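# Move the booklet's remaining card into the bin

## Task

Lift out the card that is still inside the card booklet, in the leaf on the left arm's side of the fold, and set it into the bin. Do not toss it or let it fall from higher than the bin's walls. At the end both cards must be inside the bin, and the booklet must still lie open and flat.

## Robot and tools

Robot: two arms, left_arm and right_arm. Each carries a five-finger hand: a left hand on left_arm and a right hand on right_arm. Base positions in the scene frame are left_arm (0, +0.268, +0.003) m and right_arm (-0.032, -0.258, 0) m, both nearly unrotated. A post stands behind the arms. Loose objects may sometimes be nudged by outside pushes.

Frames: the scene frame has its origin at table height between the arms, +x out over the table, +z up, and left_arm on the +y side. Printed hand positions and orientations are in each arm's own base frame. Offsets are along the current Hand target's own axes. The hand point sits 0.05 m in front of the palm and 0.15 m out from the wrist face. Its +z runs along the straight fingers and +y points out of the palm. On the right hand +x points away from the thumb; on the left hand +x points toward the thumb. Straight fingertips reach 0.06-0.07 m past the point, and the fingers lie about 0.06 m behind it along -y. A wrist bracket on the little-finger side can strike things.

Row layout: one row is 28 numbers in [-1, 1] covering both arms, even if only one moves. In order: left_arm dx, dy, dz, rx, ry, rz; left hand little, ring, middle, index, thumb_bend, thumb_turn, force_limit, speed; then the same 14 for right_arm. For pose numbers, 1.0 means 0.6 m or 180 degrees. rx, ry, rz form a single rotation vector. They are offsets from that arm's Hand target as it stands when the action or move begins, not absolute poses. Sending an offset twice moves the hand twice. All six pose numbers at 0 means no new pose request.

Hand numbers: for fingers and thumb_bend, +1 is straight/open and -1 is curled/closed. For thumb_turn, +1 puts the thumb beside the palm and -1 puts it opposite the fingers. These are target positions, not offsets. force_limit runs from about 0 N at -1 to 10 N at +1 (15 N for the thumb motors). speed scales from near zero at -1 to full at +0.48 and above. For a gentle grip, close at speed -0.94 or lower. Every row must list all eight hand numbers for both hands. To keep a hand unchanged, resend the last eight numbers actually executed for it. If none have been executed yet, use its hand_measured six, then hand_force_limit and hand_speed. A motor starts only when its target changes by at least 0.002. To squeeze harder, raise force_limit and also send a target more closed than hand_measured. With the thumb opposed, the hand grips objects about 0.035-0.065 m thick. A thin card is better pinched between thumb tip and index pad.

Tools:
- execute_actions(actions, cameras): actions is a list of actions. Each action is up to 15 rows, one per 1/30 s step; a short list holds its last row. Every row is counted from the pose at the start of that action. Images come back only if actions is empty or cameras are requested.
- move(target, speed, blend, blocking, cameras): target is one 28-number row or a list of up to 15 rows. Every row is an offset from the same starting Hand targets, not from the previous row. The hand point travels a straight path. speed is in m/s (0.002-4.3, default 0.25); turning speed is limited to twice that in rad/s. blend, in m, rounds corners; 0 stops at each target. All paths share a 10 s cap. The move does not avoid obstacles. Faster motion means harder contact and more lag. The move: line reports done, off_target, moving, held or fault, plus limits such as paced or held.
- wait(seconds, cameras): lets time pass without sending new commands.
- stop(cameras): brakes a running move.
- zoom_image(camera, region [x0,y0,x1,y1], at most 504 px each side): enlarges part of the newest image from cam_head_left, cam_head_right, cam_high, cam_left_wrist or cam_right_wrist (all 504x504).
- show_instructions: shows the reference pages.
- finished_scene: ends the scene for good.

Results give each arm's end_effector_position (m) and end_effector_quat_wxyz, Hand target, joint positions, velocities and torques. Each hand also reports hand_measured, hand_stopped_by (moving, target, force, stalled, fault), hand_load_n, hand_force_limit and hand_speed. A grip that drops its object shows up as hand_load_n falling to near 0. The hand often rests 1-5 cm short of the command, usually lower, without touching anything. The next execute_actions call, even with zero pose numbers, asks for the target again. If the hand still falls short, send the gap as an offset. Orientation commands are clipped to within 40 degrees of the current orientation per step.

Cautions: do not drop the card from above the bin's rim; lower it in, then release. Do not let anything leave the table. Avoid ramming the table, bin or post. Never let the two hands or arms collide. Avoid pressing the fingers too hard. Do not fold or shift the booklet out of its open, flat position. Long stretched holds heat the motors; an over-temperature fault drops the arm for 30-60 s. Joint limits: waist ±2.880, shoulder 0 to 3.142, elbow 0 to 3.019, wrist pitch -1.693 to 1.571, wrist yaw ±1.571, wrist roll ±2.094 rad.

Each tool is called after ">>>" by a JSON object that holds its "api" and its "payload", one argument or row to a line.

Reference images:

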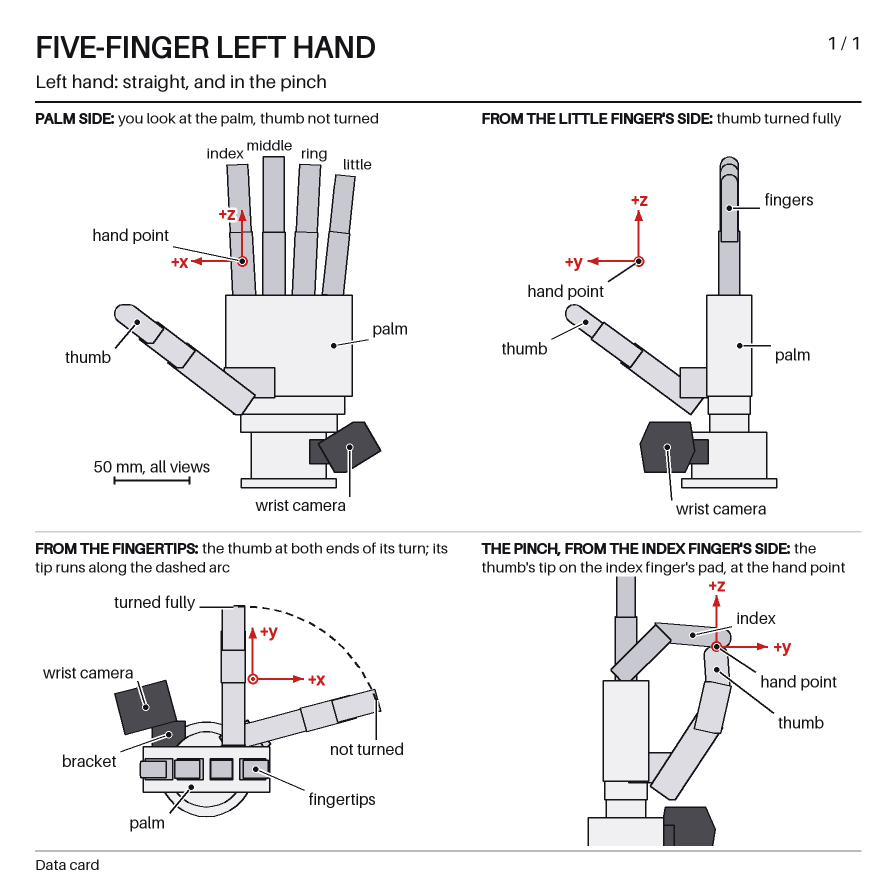

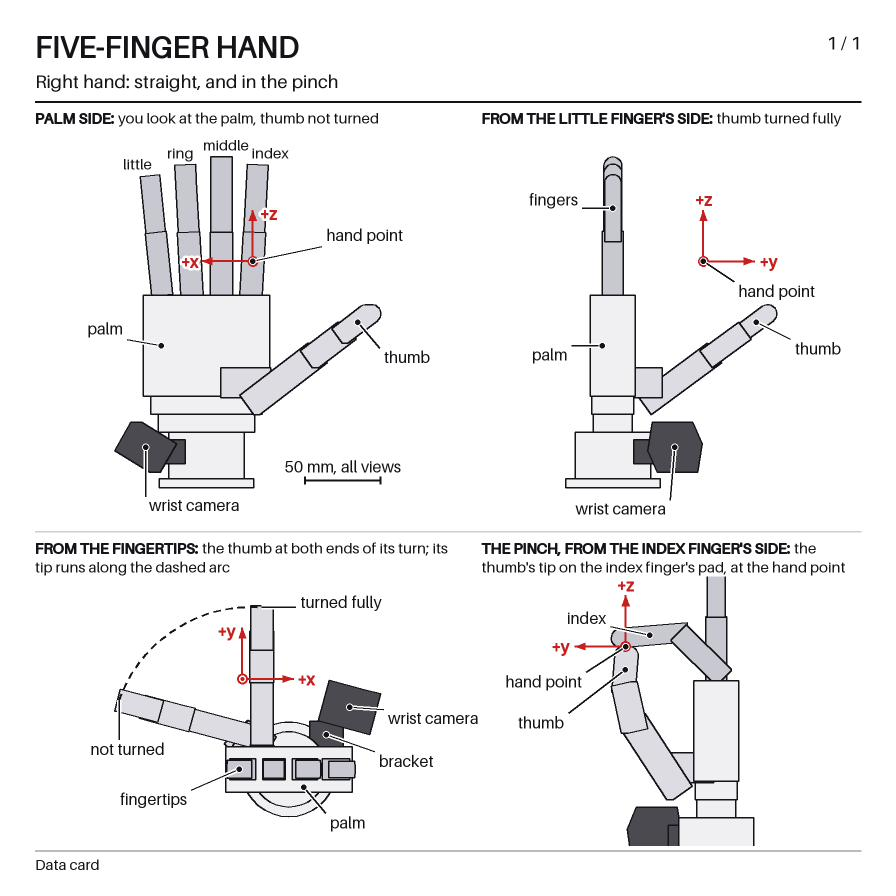

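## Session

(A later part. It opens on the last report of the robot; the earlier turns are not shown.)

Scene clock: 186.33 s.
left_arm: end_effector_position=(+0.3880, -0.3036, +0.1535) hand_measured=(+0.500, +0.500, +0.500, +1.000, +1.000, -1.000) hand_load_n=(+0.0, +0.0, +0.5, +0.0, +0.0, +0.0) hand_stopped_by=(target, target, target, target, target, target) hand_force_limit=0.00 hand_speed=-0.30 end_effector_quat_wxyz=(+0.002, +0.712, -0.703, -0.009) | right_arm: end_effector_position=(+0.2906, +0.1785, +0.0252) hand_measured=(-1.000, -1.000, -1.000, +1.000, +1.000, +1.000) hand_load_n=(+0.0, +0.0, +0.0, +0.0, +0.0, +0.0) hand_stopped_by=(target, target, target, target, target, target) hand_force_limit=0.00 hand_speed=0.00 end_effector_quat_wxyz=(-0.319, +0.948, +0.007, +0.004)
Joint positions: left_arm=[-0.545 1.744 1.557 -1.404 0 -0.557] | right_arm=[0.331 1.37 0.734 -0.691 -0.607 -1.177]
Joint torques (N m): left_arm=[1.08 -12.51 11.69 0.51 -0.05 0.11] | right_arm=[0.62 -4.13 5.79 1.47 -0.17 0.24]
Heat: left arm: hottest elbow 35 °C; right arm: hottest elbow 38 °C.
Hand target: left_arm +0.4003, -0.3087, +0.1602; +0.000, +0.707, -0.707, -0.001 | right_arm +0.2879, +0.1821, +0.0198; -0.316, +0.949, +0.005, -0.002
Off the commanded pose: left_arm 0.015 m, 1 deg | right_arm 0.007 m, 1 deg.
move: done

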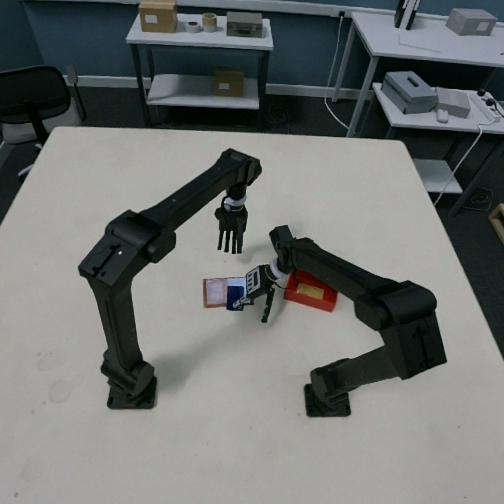

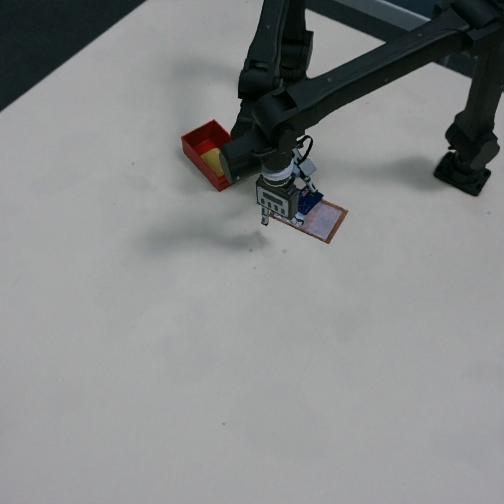

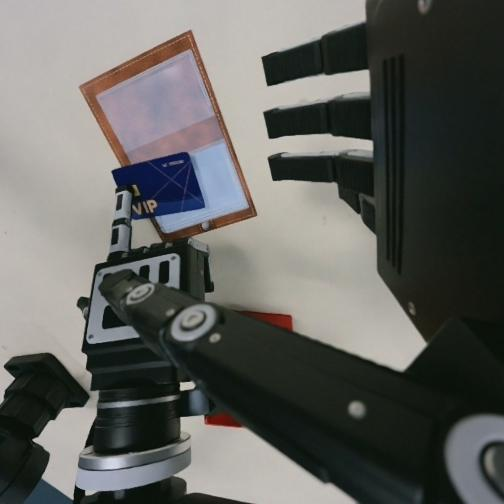

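>>> {"api": "move", "payload": {
  "target": [
    [0,0,0,0,0,0,0.5,0.5,0.5,1,1,-1,0,-0.3,0.0167,0.003,0.004,0,0,0,-1,-1,-1,1,1,1,0,0]
  ],
  "speed": [0.05],
  "cameras": ["cam_head_left","cam_high","cam_left_wrist"]
}}

>>> {"api": "zoom_image", "payload": {
  "camera": "cam_head_left",
  "region": [200, 260, 280, 320]
}}

>>> {"api": "zoom_image", "payload": {
  "camera": "cam_left_wrist",
  "region": [90, 130, 230, 250]
}}

Scene clock: 187.20 s.
left_arm: end_effector_position=(+0.3880, -0.3036, +0.1535) hand_measured=(+0.500, +0.500, +0.500, +1.000, +1.000, -1.000) hand_load_n=(+0.0, +0.0, +0.0, +0.0, +0.0, +0.0) hand_stopped_by=(target, target, target, target, target, target) hand_force_limit=0.00 hand_speed=-0.30 end_effector_quat_wxyz=(+0.002, +0.712, -0.703, -0.009) | right_arm: end_effector_position=(+0.2899, +0.1794, +0.0229) hand_measured=(-1.000, -1.000, -1.000, +1.000, +1.000, +1.000) hand_load_n=(+0.0, +0.0, +0.0, +0.0, +0.0, +0.0) hand_stopped_by=(target, target, target, target, target, target) hand_force_limit=0.00 hand_speed=0.00 end_effector_quat_wxyz=(-0.320, +0.947, +0.006, +0.000)
Joint positions: left_arm=[-0.545 1.744 1.557 -1.404 0 -0.557] | right_arm=[0.331 1.379 0.734 -0.688 -0.613 -1.177]
Joint torques (N m): left_arm=[1.08 -12.57 11.69 0.5 -0.04 0.12] | right_arm=[-0.09 -2.78 7.35 1.54 -0.03 0.12]
Heat: left arm: hottest elbow 36 °C; right arm: hottest elbow 38 °C.
Hand target: left_arm +0.4003, -0.3087, +0.1602; +0.000, +0.707, -0.707, -0.001 | right_arm +0.2979, +0.1822, +0.0169; -0.316, +0.949, +0.005, -0.002
Off the commanded pose: left_arm 0.015 m, 1 deg | right_arm 0.010 m, 1 deg.
move: done

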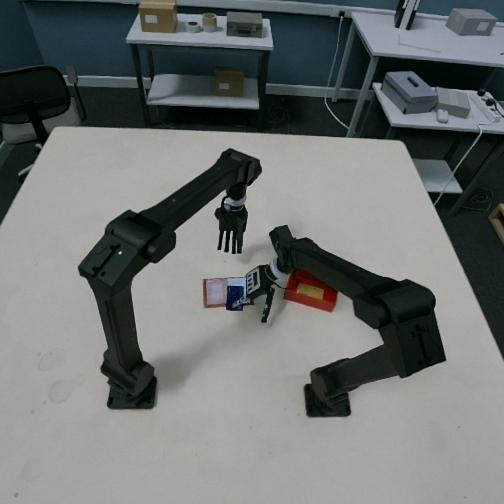

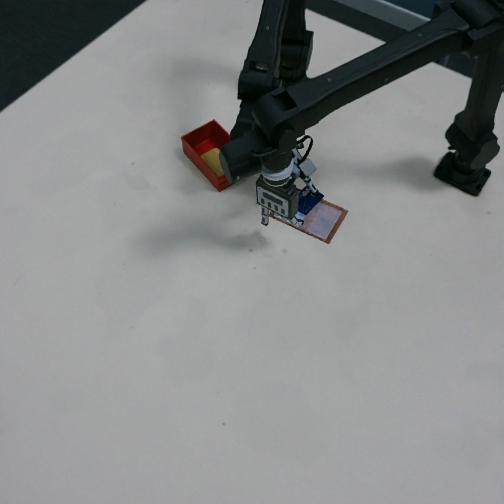

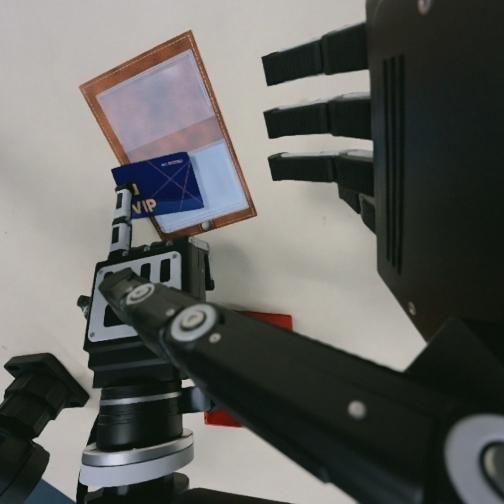

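Scaled by 6.300.

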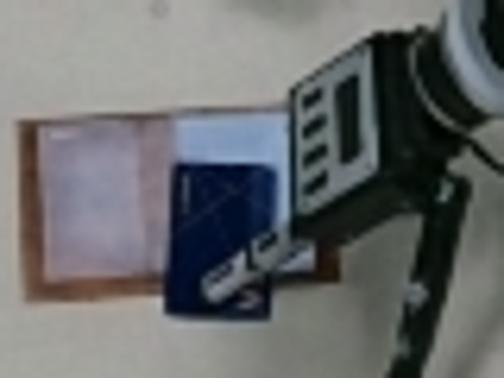

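Scaled by 3.600.

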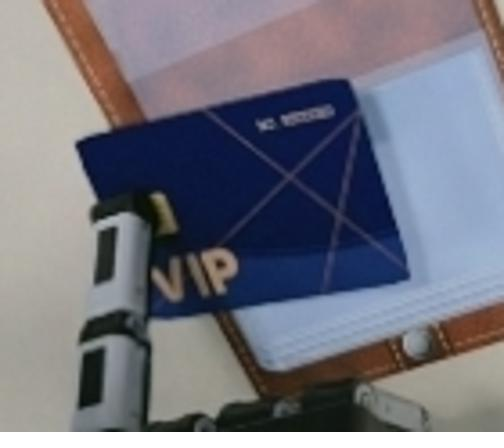

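>>> {"api": "move", "payload": {
  "target": [
    [0,0,0,0,0,0,0.5,0.5,0.5,1,1,-1,0,-0.3,0.015,-0.003,-0.004,0,0,0,-1,-1,-1,1,1,1,0,0]
  ],
  "speed": [0.05],
  "cameras": ["cam_left_wrist"]
}}

>>> {"api": "zoom_image", "payload": {
  "camera": "cam_left_wrist",
  "region": [90, 130, 230, 250]
}}

Scene clock: 188.03 s.
left_arm: end_effector_position=(+0.3880, -0.3036, +0.1535) hand_measured=(+0.500, +0.500, +0.500, +1.000, +1.000, -1.000) hand_load_n=(+0.0, +0.0, +0.0, +0.0, +0.0, +0.0) hand_stopped_by=(target, target, target, target, target, target) hand_force_limit=0.00 hand_speed=-0.30 end_effector_quat_wxyz=(+0.002, +0.712, -0.703, -0.009) | right_arm: end_effector_position=(+0.2926, +0.1820, +0.0228) hand_measured=(-1.000, -1.000, -1.000, +1.000, +1.000, +1.000) hand_load_n=(+0.0, +0.0, +0.0, +0.5, +0.0, -0.5) hand_stopped_by=(target, target, target, target, target, target) hand_force_limit=0.00 hand_speed=0.00 end_effector_quat_wxyz=(-0.322, +0.947, +0.005, -0.007)
Joint positions: left_arm=[-0.545 1.744 1.557 -1.404 0 -0.557] | right_arm=[0.331 1.397 0.75 -0.697 -0.621 -1.177]
Joint torques (N m): left_arm=[1.14 -12.57 11.7 0.53 -0.05 0.12] | right_arm=[-0.62 -2.96 8.24 1.07 0.21 0.03]
Heat: left arm: hottest elbow 36 °C; right arm: hottest elbow 38 °C.
Hand target: left_arm +0.4003, -0.3087, +0.1602; +0.000, +0.707, -0.707, -0.001 | right_arm +0.3070, +0.1823, +0.0198; -0.316, +0.949, +0.005, -0.002
Off the commanded pose: left_arm 0.015 m, 1 deg | right_arm 0.015 m, 1 deg.
move: off_target (right_arm)

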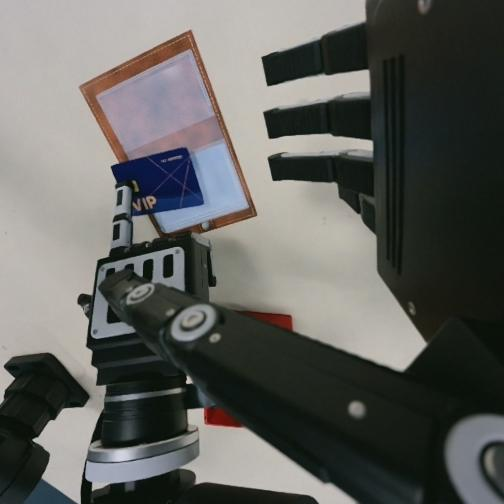

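Scaled by 3.600.

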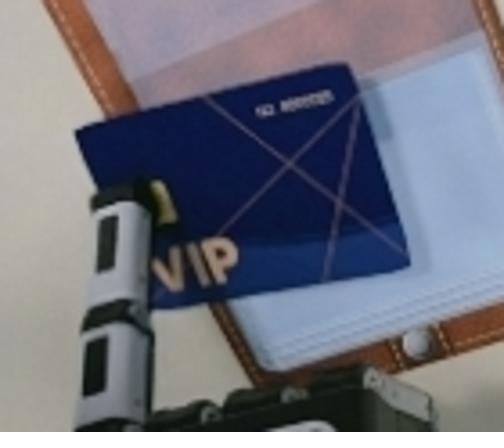

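>>> {"api": "move", "payload": {
  "target": [
    [0,0,0,0,0,0,0.5,0.5,0.5,1,1,-1,0,-0.3,0.0167,0.007,0,0,0,0,-1,-1,-1,1,1,1,0,0]
  ],
  "speed": [0.05],
  "cameras": ["cam_left_wrist","cam_head_left"]
}}

>>> {"api": "zoom_image", "payload": {
  "camera": "cam_left_wrist",
  "region": [90, 130, 230, 250]
}}

>>> {"api": "zoom_image", "payload": {
  "camera": "cam_head_left",
  "region": [200, 260, 280, 320]
}}

Scene clock: 189.13 s.
left_arm: end_effector_position=(+0.3880, -0.3036, +0.1535) hand_measured=(+0.500, +0.500, +0.500, +1.000, +1.000, -1.000) hand_load_n=(+0.0, +0.0, +0.0, +0.0, +0.0, +0.0) hand_stopped_by=(target, target, target, target, target, target) hand_force_limit=0.00 hand_speed=-0.30 end_effector_quat_wxyz=(+0.002, +0.712, -0.703, -0.009) | right_arm: end_effector_position=(+0.2987, +0.1845, +0.0223) hand_measured=(-1.000, -1.000, -1.000, +1.000, +1.000, +1.000) hand_load_n=(+0.0, +0.0, +0.0, +0.5, +0.0, +0.0) hand_stopped_by=(target, target, target, target, target, target) hand_force_limit=0.00 hand_speed=0.00 end_effector_quat_wxyz=(-0.325, +0.946, +0.003, -0.012)
Joint positions: left_arm=[-0.545 1.744 1.557 -1.404 0 -0.557] | right_arm=[0.328 1.422 0.773 -0.704 -0.63 -1.179]
Joint torques (N m): left_arm=[1.08 -12.51 11.69 0.51 -0.05 0.11] | right_arm=[-1.61 -2.96 8.14 1.28 0.39 -0.12]
Heat: left arm: hottest elbow 36 °C; right arm: hottest elbow 38 °C.
Hand target: left_arm +0.4003, -0.3087, +0.1602; +0.000, +0.707, -0.707, -0.001 | right_arm +0.3170, +0.1790, +0.0173; -0.316, +0.949, +0.005, -0.002
Off the commanded pose: left_arm 0.015 m, 1 deg | right_arm 0.020 m, 2 deg.
move: off_target (right_arm)
Images, in order (width x height): cam_head_left 504x504, cam_left_wrist 504x504.

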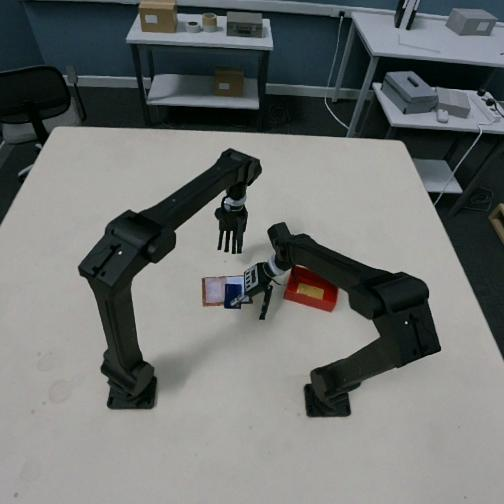

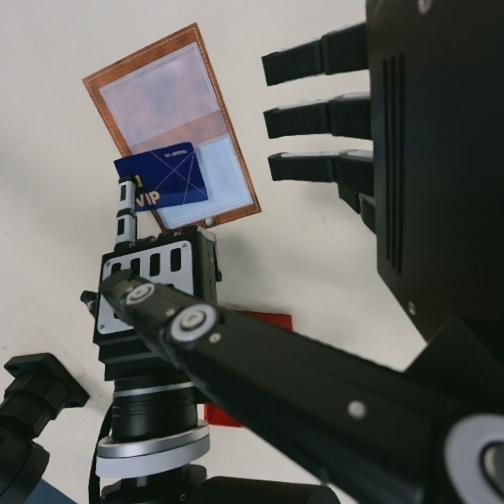

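Scaled by 3.600.

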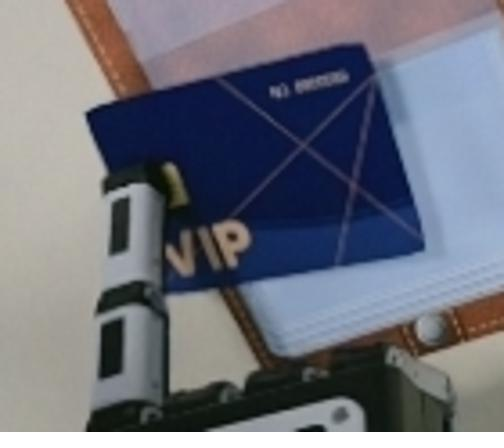

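Scaled by 6.300.

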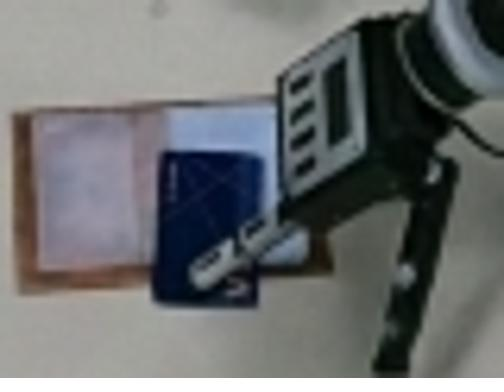

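>>> {"api": "move", "payload": {
  "target": [
    [0,0,0,0,0,0,0.5,0.5,0.5,1,1,-1,0,-0.3,-0.025,-0.03,-0.04,0,0,0,-1,-1,-1,1,1,1,0,0],
    [0,0,0,0,0,0,0.5,0.5,0.5,1,1,-1,0,-0.3,-0.025,0.0833,-0.1667,0,0,0,-1,-1,-1,1,1,1,0,0]
  ],
  "speed": [0.15,0.25],
  "blend": [0.01,0],
  "cameras": ["cam_left_wrist"]
}}

>>> {"api": "move", "payload": {
  "target": [
    [-0.028,0.2638,0.117,0,0,0,0.5,0.5,0.5,1,1,-1,0,-0.3,0,0,0,0,0,0,-1,-1,-1,1,1,1,0,0],
    [-0.028,0.2638,0.172,0,0,0,0.5,0.5,0.5,1,1,-1,0,-0.3,0,0,0,0,0,0,-1,-1,-1,1,1,1,0,0]
  ],
  "speed": [0.25,0.08],
  "cameras": ["cam_left_wrist","cam_high","cam_head_left"]
}}

>>> {"api": "zoom_image", "payload": {
  "camera": "cam_high",
  "region": [260, 160, 360, 260]
}}

>>> {"api": "zoom_image", "payload": {
  "camera": "cam_left_wrist",
  "region": [190, 80, 390, 350]
}}

Scene clock: 191.63 s.
left_arm: end_effector_position=(+0.3880, -0.3036, +0.1535) hand_measured=(+0.500, +0.500, +0.500, +1.000, +1.000, -1.000) hand_load_n=(+0.0, +0.5, +0.0, +0.0, +0.0, +0.0) hand_stopped_by=(target, target, target, target, target, target) hand_force_limit=0.00 hand_speed=-0.30 end_effector_quat_wxyz=(+0.002, +0.712, -0.703, -0.009) | right_arm: end_effector_position=(+0.2862, +0.0817, +0.0571) hand_measured=(-1.000, -1.000, -1.000, +1.000, +1.000, +1.000) hand_load_n=(+0.5, +0.0, +0.0, +0.0, +0.0, +0.0) hand_stopped_by=(target, target, target, target, target, target) hand_force_limit=0.00 hand_speed=0.00 end_effector_quat_wxyz=(-0.314, +0.949, +0.000, -0.018)
Joint positions: left_arm=[-0.545 1.744 1.557 -1.404 0 -0.557] | right_arm=[0.047 1.325 0.796 -1.05 -0.639 -1.527]
Joint torques (N m): left_arm=[1.08 -12.57 11.7 0.51 -0.05 0.11] | right_arm=[-1.26 -4.31 8.95 0.16 -0.46 -0.03]
Heat: left arm: hottest elbow 36 °C; right arm: hottest elbow 38 °C.
Hand target: left_arm +0.4003, -0.3087, +0.1602; +0.000, +0.707, -0.707, -0.001 | right_arm +0.3031, +0.0789, +0.0674; -0.316, +0.949, +0.005, -0.002
Off the commanded pose: left_arm 0.015 m, 1 deg | right_arm 0.020 m, 2 deg.
move: off_target (right_arm)

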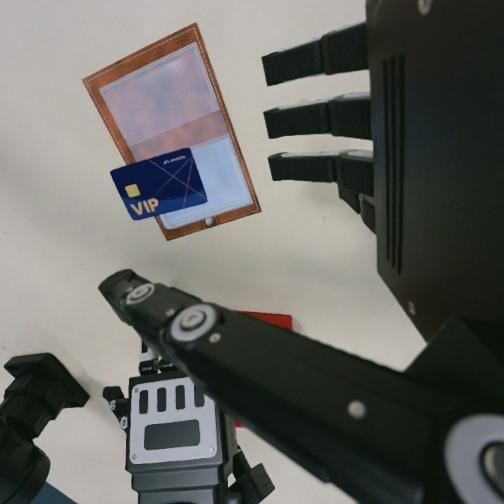

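Scene clock: 193.77 s.
left_arm: end_effector_position=(+0.2459, -0.2903, +0.0729) hand_measured=(+0.500, +0.500, +0.500, +1.000, +1.000, -1.000) hand_load_n=(+0.0, +0.0, +0.0, -3.5, +0.0, +0.0) hand_stopped_by=(target, target, target, target, target, target) hand_force_limit=0.00 hand_speed=-0.30 end_effector_quat_wxyz=(+0.000, +0.705, -0.709, +0.008) | right_arm: end_effector_position=(+0.2862, +0.0817, +0.0571) hand_measured=(-1.000, -1.000, -1.000, +1.000, +1.000, +1.000) hand_load_n=(+0.0, +0.5, +0.0, +0.0, +0.0, -0.5) hand_stopped_by=(target, target, target, target, target, target) hand_force_limit=0.00 hand_speed=0.00 end_effector_quat_wxyz=(-0.314, +0.949, +0.000, -0.018)
Joint positions: left_arm=[-0.701 1.484 1.016 -1.087 0.002 -0.695] | right_arm=[0.047 1.325 0.796 -1.05 -0.639 -1.528]
Joint torques (N m): left_arm=[-0.03 -7.41 6.16 1.85 -0.1 -0.21] | right_arm=[-1.2 -4.31 8.94 0.17 -0.46 -0.05]
Heat: left arm: hottest elbow 36 °C; right arm: hottest elbow 38 °C.
Hand target: left_arm +0.2419, -0.2917, +0.0571; +0.000, +0.707, -0.707, -0.001 | right_arm +0.3032, +0.0789, +0.0674; -0.316, +0.949, +0.005, -0.002
Off the commanded pose: left_arm 0.016 m, 1 deg | right_arm 0.020 m, 2 deg.
move: off_target (left_arm)
Images, in order (width x height): cam_head_left 504x504, cam_high 504x504, cam_left_wrist 504x504.

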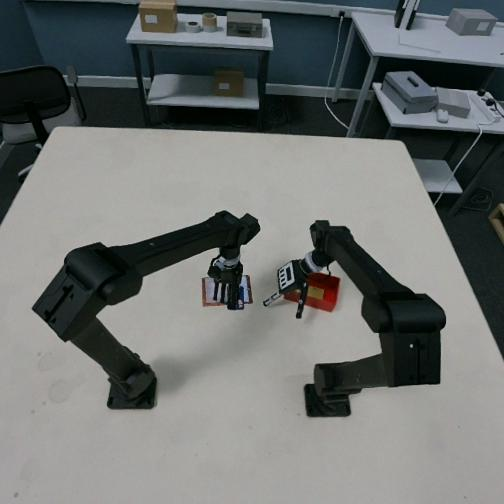

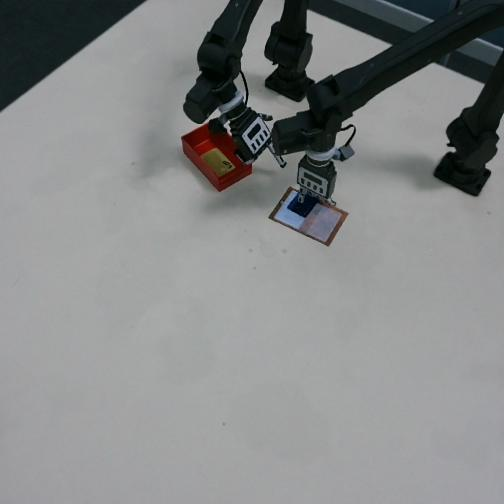

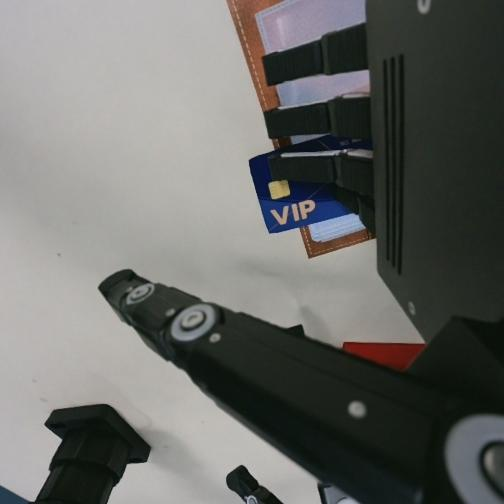

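Scaled by 5.040.

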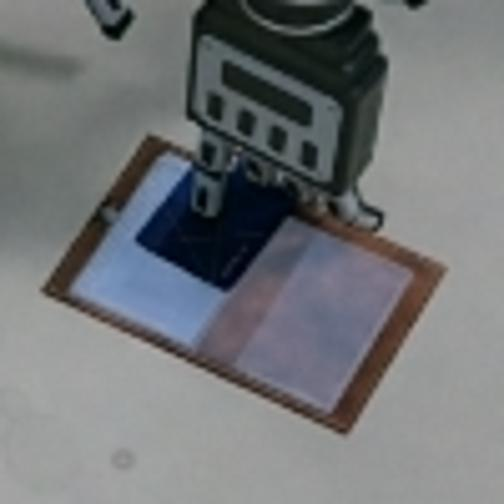

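Scaled by 1.867.

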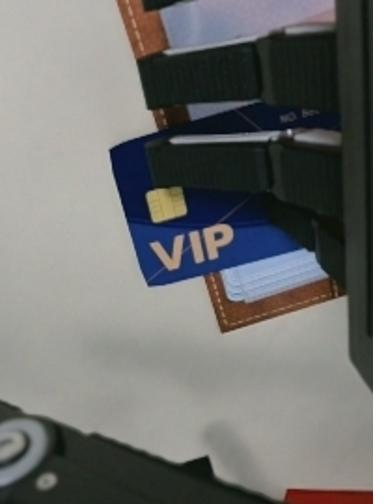

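>>> {"api": "move", "payload": {
  "target": [
    [0,-0.0415,0.001,0,0,0,0.5,0.5,0.5,1,1,-1,0,-0.3,0,0,0,0,0,0,-1,-1,-1,1,1,1,0,0]
  ],
  "speed": 0.05,
  "cameras": ["cam_left_wrist"]
}}

>>> {"api": "zoom_image", "payload": {
  "camera": "cam_left_wrist",
  "region": [190, 80, 390, 350]
}}

Scene clock: 194.93 s.
left_arm: end_effector_position=(+0.2545, -0.2920, +0.0727) hand_measured=(+0.500, +0.500, +0.500, +1.000, +1.000, -1.000) hand_load_n=(+0.0, +0.0, +0.0, -5.5, +0.0, +0.0) hand_stopped_by=(target, target, target, target, target, target) hand_force_limit=0.00 hand_speed=-0.30 end_effector_quat_wxyz=(+0.003, +0.704, -0.710, +0.009) | right_arm: end_effector_position=(+0.2862, +0.0817, +0.0571) hand_measured=(-1.000, -1.000, -1.000, +1.000, +1.000, +1.000) hand_load_n=(+0.0, +0.0, +0.0, +0.0, +0.0, +0.0) hand_stopped_by=(target, target, target, target, target, target) hand_force_limit=0.00 hand_speed=0.00 end_effector_quat_wxyz=(-0.314, +0.949, +0.000, -0.018)
Joint positions: left_arm=[-0.688 1.503 1.036 -1.087 0.008 -0.68] | right_arm=[0.047 1.325 0.796 -1.05 -0.639 -1.528]
Joint torques (N m): left_arm=[2.2 -5.66 8.58 1.68 -0.29 0.05] | right_arm=[-1.26 -4.25 8.95 0.17 -0.46 -0.05]
Heat: left arm: hottest elbow 36 °C; right arm: hottest elbow 38 °C.
Hand target: left_arm +0.2668, -0.2918, +0.0565; +0.000, +0.707, -0.707, -0.001 | right_arm +0.3032, +0.0789, +0.0674; -0.316, +0.949, +0.005, -0.002
Off the commanded pose: left_arm 0.020 m, 1 deg | right_arm 0.020 m, 2 deg.
move: off_target (left_arm)

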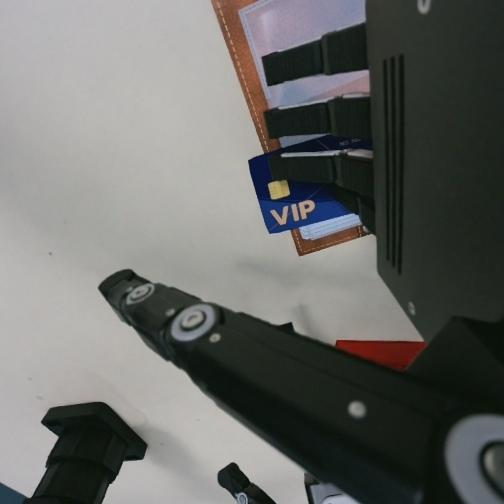

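Scaled by 1.867.

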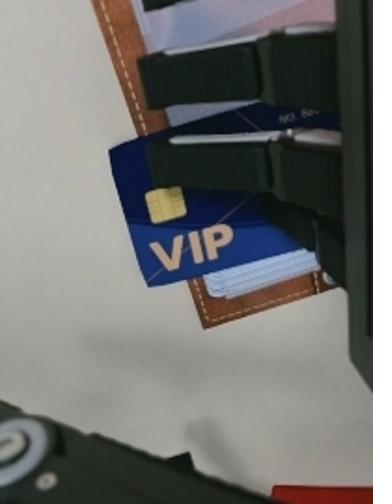

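>>> {"api": "move", "payload": {
  "target": [
    [0,-0.0075,0.001,0,0,0,0.5,0.5,0.5,1,1,-1,0,-0.3,0,0,0,0,0,0,-1,-1,-1,1,1,1,0,0],
    [0,0.008,0.001,0,0,0,0.5,0.5,0.5,1,1,-1,0,-0.3,0,0,0,0,0,0,-1,-1,-1,1,1,1,0,0],
    [0,0.008,-0.09,0,0,0,0.5,0.5,0.5,1,1,-1,0,-0.3,0,0,0,0,0,0,-1,-1,-1,1,1,1,0,0],
    [0.028,-0.2223,-0.172,0,0,0,0.5,0.5,0.5,1,1,-1,0,-0.3,0,0,0,0,0,0,-1,-1,-1,1,1,1,0,0]
  ],
  "speed": [0.05,0.05,0.2,0.25],
  "blend": [0,0,0.02,0],
  "cameras": ["cam_left_wrist","cam_head_left"]
}}

>>> {"api": "zoom_image", "payload": {
  "camera": "cam_left_wrist",
  "region": [60, 10, 310, 260]
}}

>>> {"api": "zoom_image", "payload": {
  "camera": "cam_head_left",
  "region": [200, 260, 280, 320]
}}

Scene clock: 197.77 s.
left_arm: end_effector_position=(+0.3879, -0.3037, +0.1531) hand_measured=(+0.500, +0.500, +0.500, +1.000, +1.000, -1.000) hand_load_n=(+0.0, +0.0, +0.0, +0.0, +0.0, +0.0) hand_stopped_by=(target, target, target, target, target, target) hand_force_limit=0.00 hand_speed=-0.30 end_effector_quat_wxyz=(+0.002, +0.712, -0.702, -0.009) | right_arm: end_effector_position=(+0.2862, +0.0817, +0.0571) hand_measured=(-1.000, -1.000, -1.000, +1.000, +1.000, +1.000) hand_load_n=(+0.0, +0.5, +0.0, +0.0, +0.0, +0.0) hand_stopped_by=(target, target, target, target, target, target) hand_force_limit=0.00 hand_speed=0.00 end_effector_quat_wxyz=(-0.314, +0.949, +0.000, -0.018)
Joint positions: left_arm=[-0.545 1.743 1.555 -1.402 0 -0.558] | right_arm=[0.047 1.325 0.796 -1.05 -0.639 -1.528]
Joint torques (N m): left_arm=[1.14 -12.51 11.69 0.55 -0.04 0.08] | right_arm=[-1.2 -4.25 8.95 0.16 -0.46 -0.05]
Heat: left arm: hottest elbow 36 °C; right arm: hottest elbow 38 °C.
Hand target: left_arm +0.4004, -0.3085, +0.1593; +0.000, +0.707, -0.707, -0.001 | right_arm +0.3032, +0.0789, +0.0674; -0.316, +0.949, +0.005, -0.002
Off the commanded pose: left_arm 0.015 m, 1 deg | right_arm 0.020 m, 2 deg.
move: off_target (left_arm)
Images, in order (width x height): cam_head_left 504x504, cam_left_wrist 504x504.

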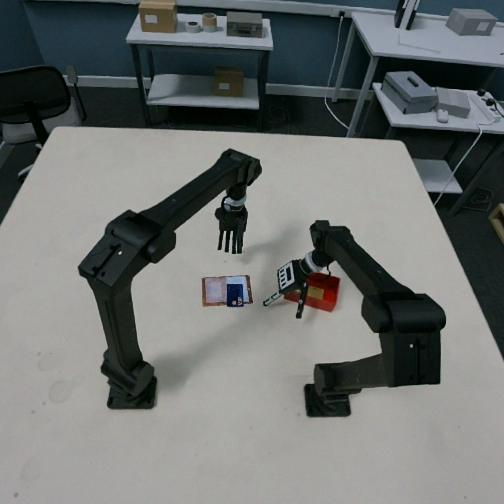

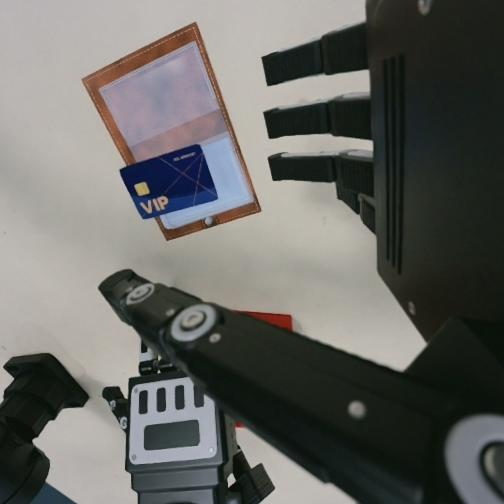

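Scaled by 2.016.

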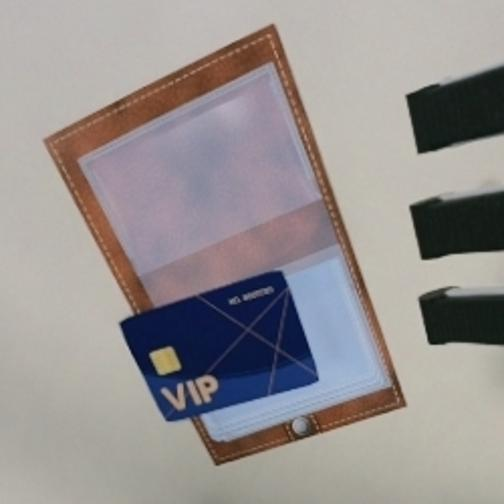

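Scaled by 6.300.

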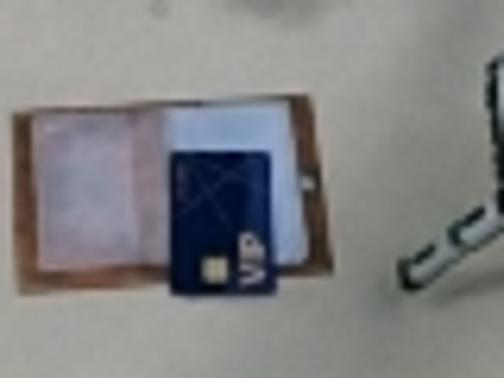

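>>> {"api": "move", "payload": {
  "target": [
    [0,0,0,0,0,0,0.5,0.5,0.5,1,1,-1,0,-0.3,-0.0095,-0.1245,0.0983,0,0,0,-1,-1,-1,1,1,1,0,0]
  ],
  "speed": 0.15,
  "cameras": ["cam_left_wrist","cam_head_left"]
}}

>>> {"api": "zoom_image", "payload": {
  "camera": "cam_left_wrist",
  "region": [60, 10, 310, 260]
}}

>>> {"api": "zoom_image", "payload": {
  "camera": "cam_head_left",
  "region": [200, 260, 280, 320]
}}

Scene clock: 199.83 s.
left_arm: end_effector_position=(+0.3878, -0.3036, +0.1530) hand_measured=(+0.500, +0.500, +0.500, +1.000, +1.000, -1.000) hand_load_n=(+0.0, +0.0, +0.0, +0.0, +0.0, +0.0) hand_stopped_by=(target, target, target, target, target, target) hand_force_limit=0.00 hand_speed=-0.30 end_effector_quat_wxyz=(+0.002, +0.711, -0.703, -0.010) | right_arm: end_effector_position=(+0.2878, +0.1672, +0.0580) hand_measured=(-1.000, -1.000, -1.000, +1.000, +1.000, +1.000) hand_load_n=(+0.0, +0.5, +0.0, +0.0, +0.0, +0.0) hand_stopped_by=(target, target, target, target, target, target) hand_force_limit=0.00 hand_speed=0.00 end_effector_quat_wxyz=(-0.314, +0.949, +0.002, -0.013)
Joint positions: left_arm=[-0.545 1.744 1.555 -1.402 0 -0.557] | right_arm=[0.301 1.325 0.796 -0.855 -0.615 -1.214]
Joint torques (N m): left_arm=[1.14 -12.57 11.7 0.51 -0.04 0.11] | right_arm=[0.56 -5.07 7.83 1.31 -0.17 0.24]
Heat: left arm: hottest elbow 36 °C; right arm: hottest elbow 38 °C.
Hand target: left_arm +0.4004, -0.3085, +0.1594; +0.000, +0.707, -0.707, -0.001 | right_arm +0.2964, +0.1741, +0.0650; -0.316, +0.949, +0.005, -0.002
Off the commanded pose: left_arm 0.015 m, 1 deg | right_arm 0.013 m, 1 deg.
move: off_target (right_arm)
Images, in order (width x height): cam_head_left 504x504, cam_left_wrist 504x504.

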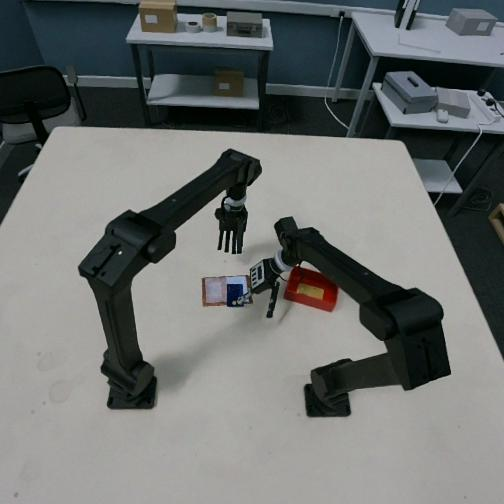

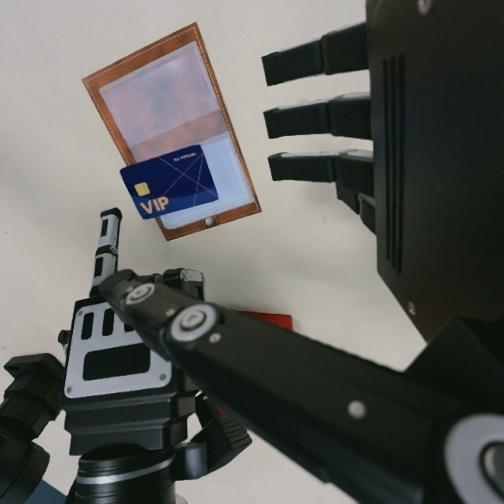

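Scaled by 2.016.

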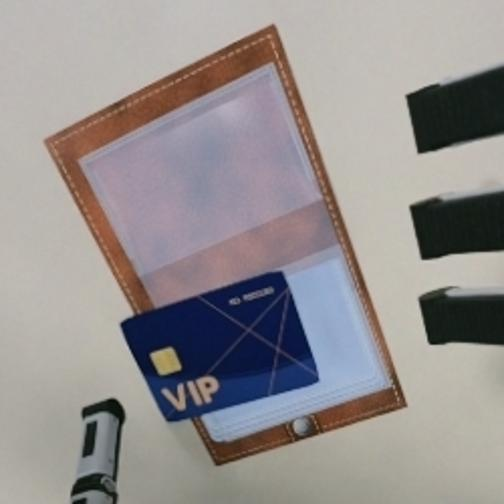

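Scaled by 6.300.

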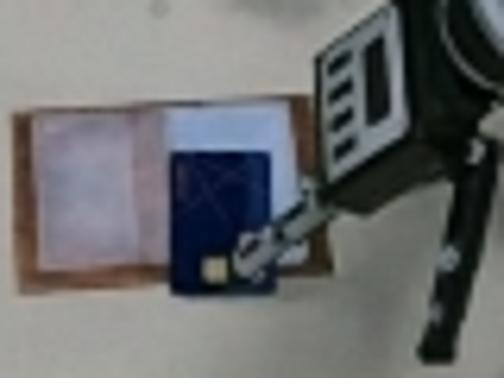

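>>> {"api": "move", "payload": {
  "target": [
    [0,0,0,0,0,0,0.5,0.5,0.5,1,1,-1,0,-0.3,0.0185,0.003,0.004,0,0,0,-1,-1,-1,1,1,1,0,0]
  ],
  "speed": 0.1,
  "cameras": ["cam_left_wrist"]
}}

>>> {"api": "zoom_image", "payload": {
  "camera": "cam_left_wrist",
  "region": [60, 10, 310, 260]
}}

Scene clock: 200.63 s.
left_arm: end_effector_position=(+0.3878, -0.3036, +0.1530) hand_measured=(+0.500, +0.500, +0.500, +1.000, +1.000, -1.000) hand_load_n=(+0.0, +0.0, +0.0, +0.0, +0.0, +0.0) hand_stopped_by=(target, target, target, target, target, target) hand_force_limit=0.00 hand_speed=-0.30 end_effector_quat_wxyz=(+0.002, +0.711, -0.703, -0.010) | right_arm: end_effector_position=(+0.2875, +0.1671, +0.0528) hand_measured=(-1.000, -1.000, -1.000, +1.000, +1.000, +1.000) hand_load_n=(+0.5, +0.5, +0.0, +0.0, +0.0, -0.5) hand_stopped_by=(target, target, target, target, target, target) hand_force_limit=0.00 hand_speed=0.00 end_effector_quat_wxyz=(-0.312, +0.950, +0.000, -0.019)
Joint positions: left_arm=[-0.545 1.744 1.555 -1.402 0 -0.557] | right_arm=[0.301 1.342 0.796 -0.851 -0.615 -1.214]
Joint torques (N m): left_arm=[1.2 -12.45 11.67 0.51 -0.04 0.11] | right_arm=[-0.09 -4.19 9.4 1.26 -0.23 0.13]
Heat: left arm: hottest elbow 36 °C; right arm: hottest elbow 38 °C.
Hand target: left_arm +0.4004, -0.3085, +0.1594; +0.000, +0.707, -0.707, -0.001 | right_arm +0.3075, +0.1742, +0.0620; -0.316, +0.949, +0.005, -0.002
Off the commanded pose: left_arm 0.015 m, 1 deg | right_arm 0.023 m, 2 deg.
move: off_target (right_arm)

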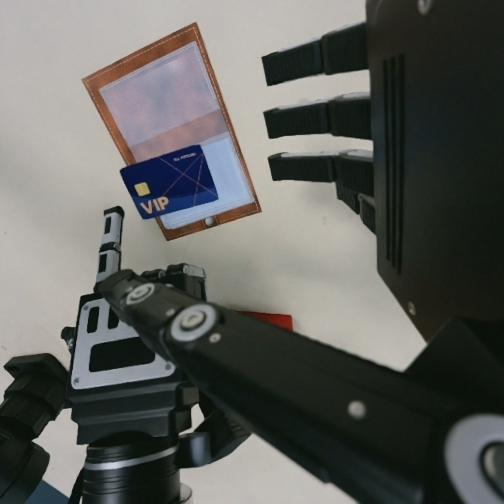

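Scaled by 2.016.

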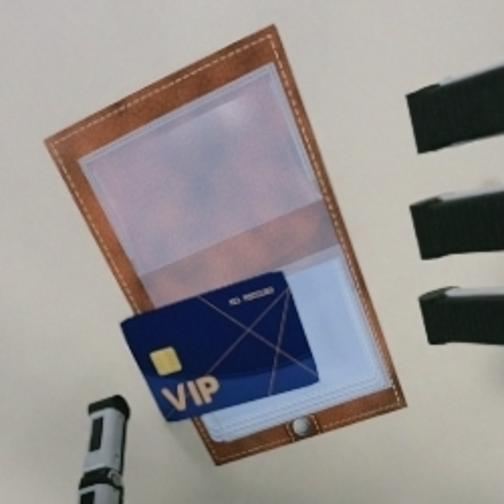

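>>> {"api": "move", "payload": {
  "target": [
    [0,0,0,0,0,0,0.5,0.5,0.5,1,1,-1,0,-0.3,-0.01,-0.052,-0.11,0,0,0,-1,-1,-1,1,1,1,0,0],
    [0,0,0,0,0,0,0.5,0.5,0.5,1,1,-1,0,-0.3,-0.0167,0.0,0.0,0,0,0,-1,-1,-1,1,1,1,0,0]
  ],
  "speed": 0.15,
  "cameras": ["cam_left_wrist"]
}}

>>> {"api": "zoom_image", "payload": {
  "camera": "cam_left_wrist",
  "region": [60, 10, 310, 260]
}}

Scene clock: 203.13 s.
left_arm: end_effector_position=(+0.3878, -0.3036, +0.1530) hand_measured=(+0.500, +0.500, +0.500, +1.000, +1.000, -1.000) hand_load_n=(+0.0, +0.0, +0.0, +0.0, +0.0, +0.0) hand_stopped_by=(target, target, target, target, target, target) hand_force_limit=0.00 hand_speed=-0.30 end_effector_quat_wxyz=(+0.002, +0.711, -0.703, -0.010) | right_arm: end_effector_position=(+0.2983, +0.1699, +0.0655) hand_measured=(-1.000, -1.000, -1.000, +1.000, +1.000, +1.000) hand_load_n=(+0.0, +0.5, +0.5, +0.0, +0.0, +0.0) hand_stopped_by=(target, target, target, target, target, target) hand_force_limit=0.00 hand_speed=0.00 end_effector_quat_wxyz=(-0.318, +0.948, +0.007, +0.002)
Joint positions: left_arm=[-0.545 1.744 1.555 -1.402 0 -0.557] | right_arm=[0.3 1.319 0.814 -0.846 -0.614 -1.215]
Joint torques (N m): left_arm=[1.14 -12.51 11.7 0.53 -0.04 0.12] | right_arm=[0.62 -4.25 6.52 1.33 -0.17 0.26]
Heat: left arm: hottest elbow 37 °C; right arm: hottest elbow 38 °C.
Hand target: left_arm +0.4004, -0.3085, +0.1594; +0.000, +0.707, -0.707, -0.001 | right_arm +0.2975, +0.1740, +0.0620; -0.316, +0.949, +0.005, -0.002
Off the commanded pose: left_arm 0.015 m, 1 deg | right_arm 0.005 m, 1 deg.
move: done

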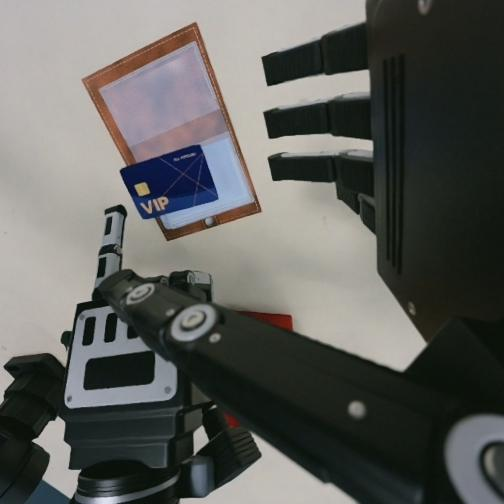

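Scaled by 2.016.

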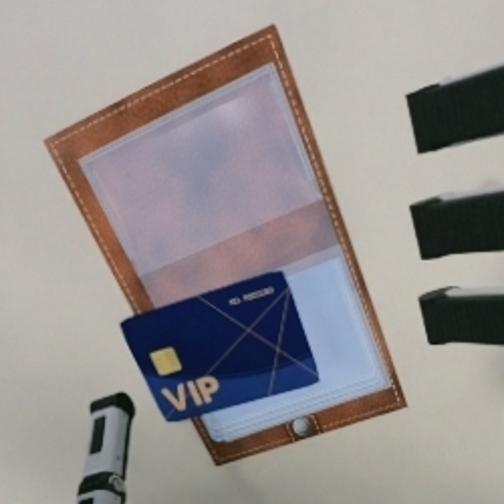

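>>> {"api": "move", "payload": {
  "target": [
    [0,0,0,0,0,0,0.5,0.5,0.5,1,1,-1,0,-0.3,0,0.044,0.0587,0,0,0,-1,-1,-1,1,1,1,0,0]
  ],
  "speed": 0.06,
  "cameras": ["cam_left_wrist","cam_head_left"]
}}

>>> {"api": "zoom_image", "payload": {
  "camera": "cam_left_wrist",
  "region": [90, 110, 250, 260]
}}

>>> {"api": "zoom_image", "payload": {
  "camera": "cam_head_left",
  "region": [200, 260, 280, 320]
}}

Scene clock: 204.43 s.
left_arm: end_effector_position=(+0.3878, -0.3036, +0.1530) hand_measured=(+0.500, +0.500, +0.500, +1.000, +1.000, -1.000) hand_load_n=(+0.0, +0.0, +0.0, +0.0, +0.0, +0.0) hand_stopped_by=(target, target, target, target, target, target) hand_force_limit=0.00 hand_speed=-0.30 end_effector_quat_wxyz=(+0.002, +0.711, -0.703, -0.010) | right_arm: end_effector_position=(+0.2990, +0.1702, +0.0247) hand_measured=(-1.000, -1.000, -1.000, +1.000, +1.000, +1.000) hand_load_n=(+0.0, +0.5, +0.0, +0.0, +0.0, -0.5) hand_stopped_by=(target, target, target, target, target, target) hand_force_limit=0.00 hand_speed=0.00 end_effector_quat_wxyz=(-0.318, +0.948, +0.006, +0.002)
Joint positions: left_arm=[-0.545 1.744 1.555 -1.402 0 -0.557] | right_arm=[0.3 1.39 0.754 -0.714 -0.614 -1.213]
Joint torques (N m): left_arm=[1.14 -12.57 11.69 0.51 -0.04 0.11] | right_arm=[0.56 -4.19 5.68 1.68 -0.16 0.22]
Heat: left arm: hottest elbow 37 °C; right arm: hottest elbow 38 °C.
Hand target: left_arm +0.4004, -0.3085, +0.1594; +0.000, +0.707, -0.707, -0.001 | right_arm +0.2974, +0.1740, +0.0180; -0.316, +0.949, +0.005, -0.002
Off the commanded pose: left_arm 0.015 m, 1 deg | right_arm 0.008 m, 1 deg.
move: done
Images, in order (width x height): cam_head_left 504x504, cam_left_wrist 504x504.

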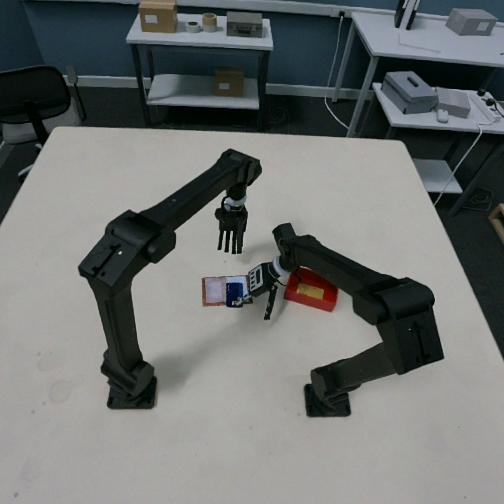

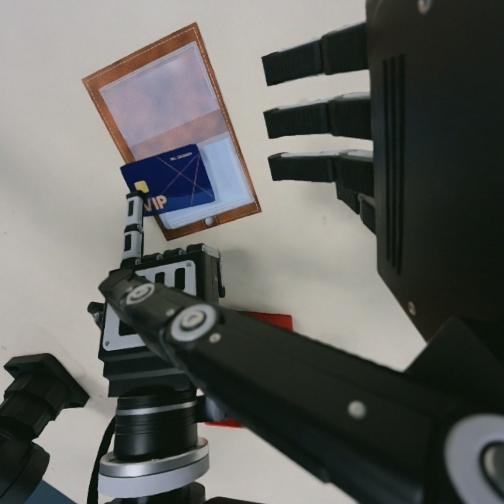

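Scaled by 3.150.

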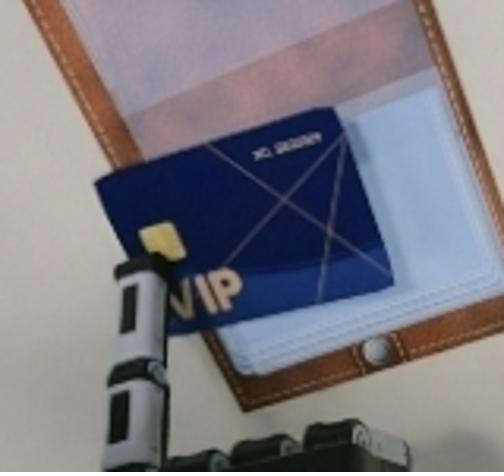

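Scaled by 6.300.

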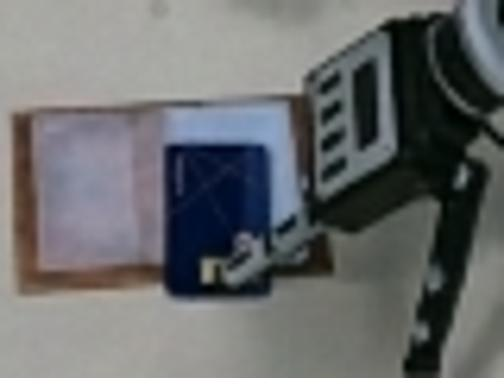

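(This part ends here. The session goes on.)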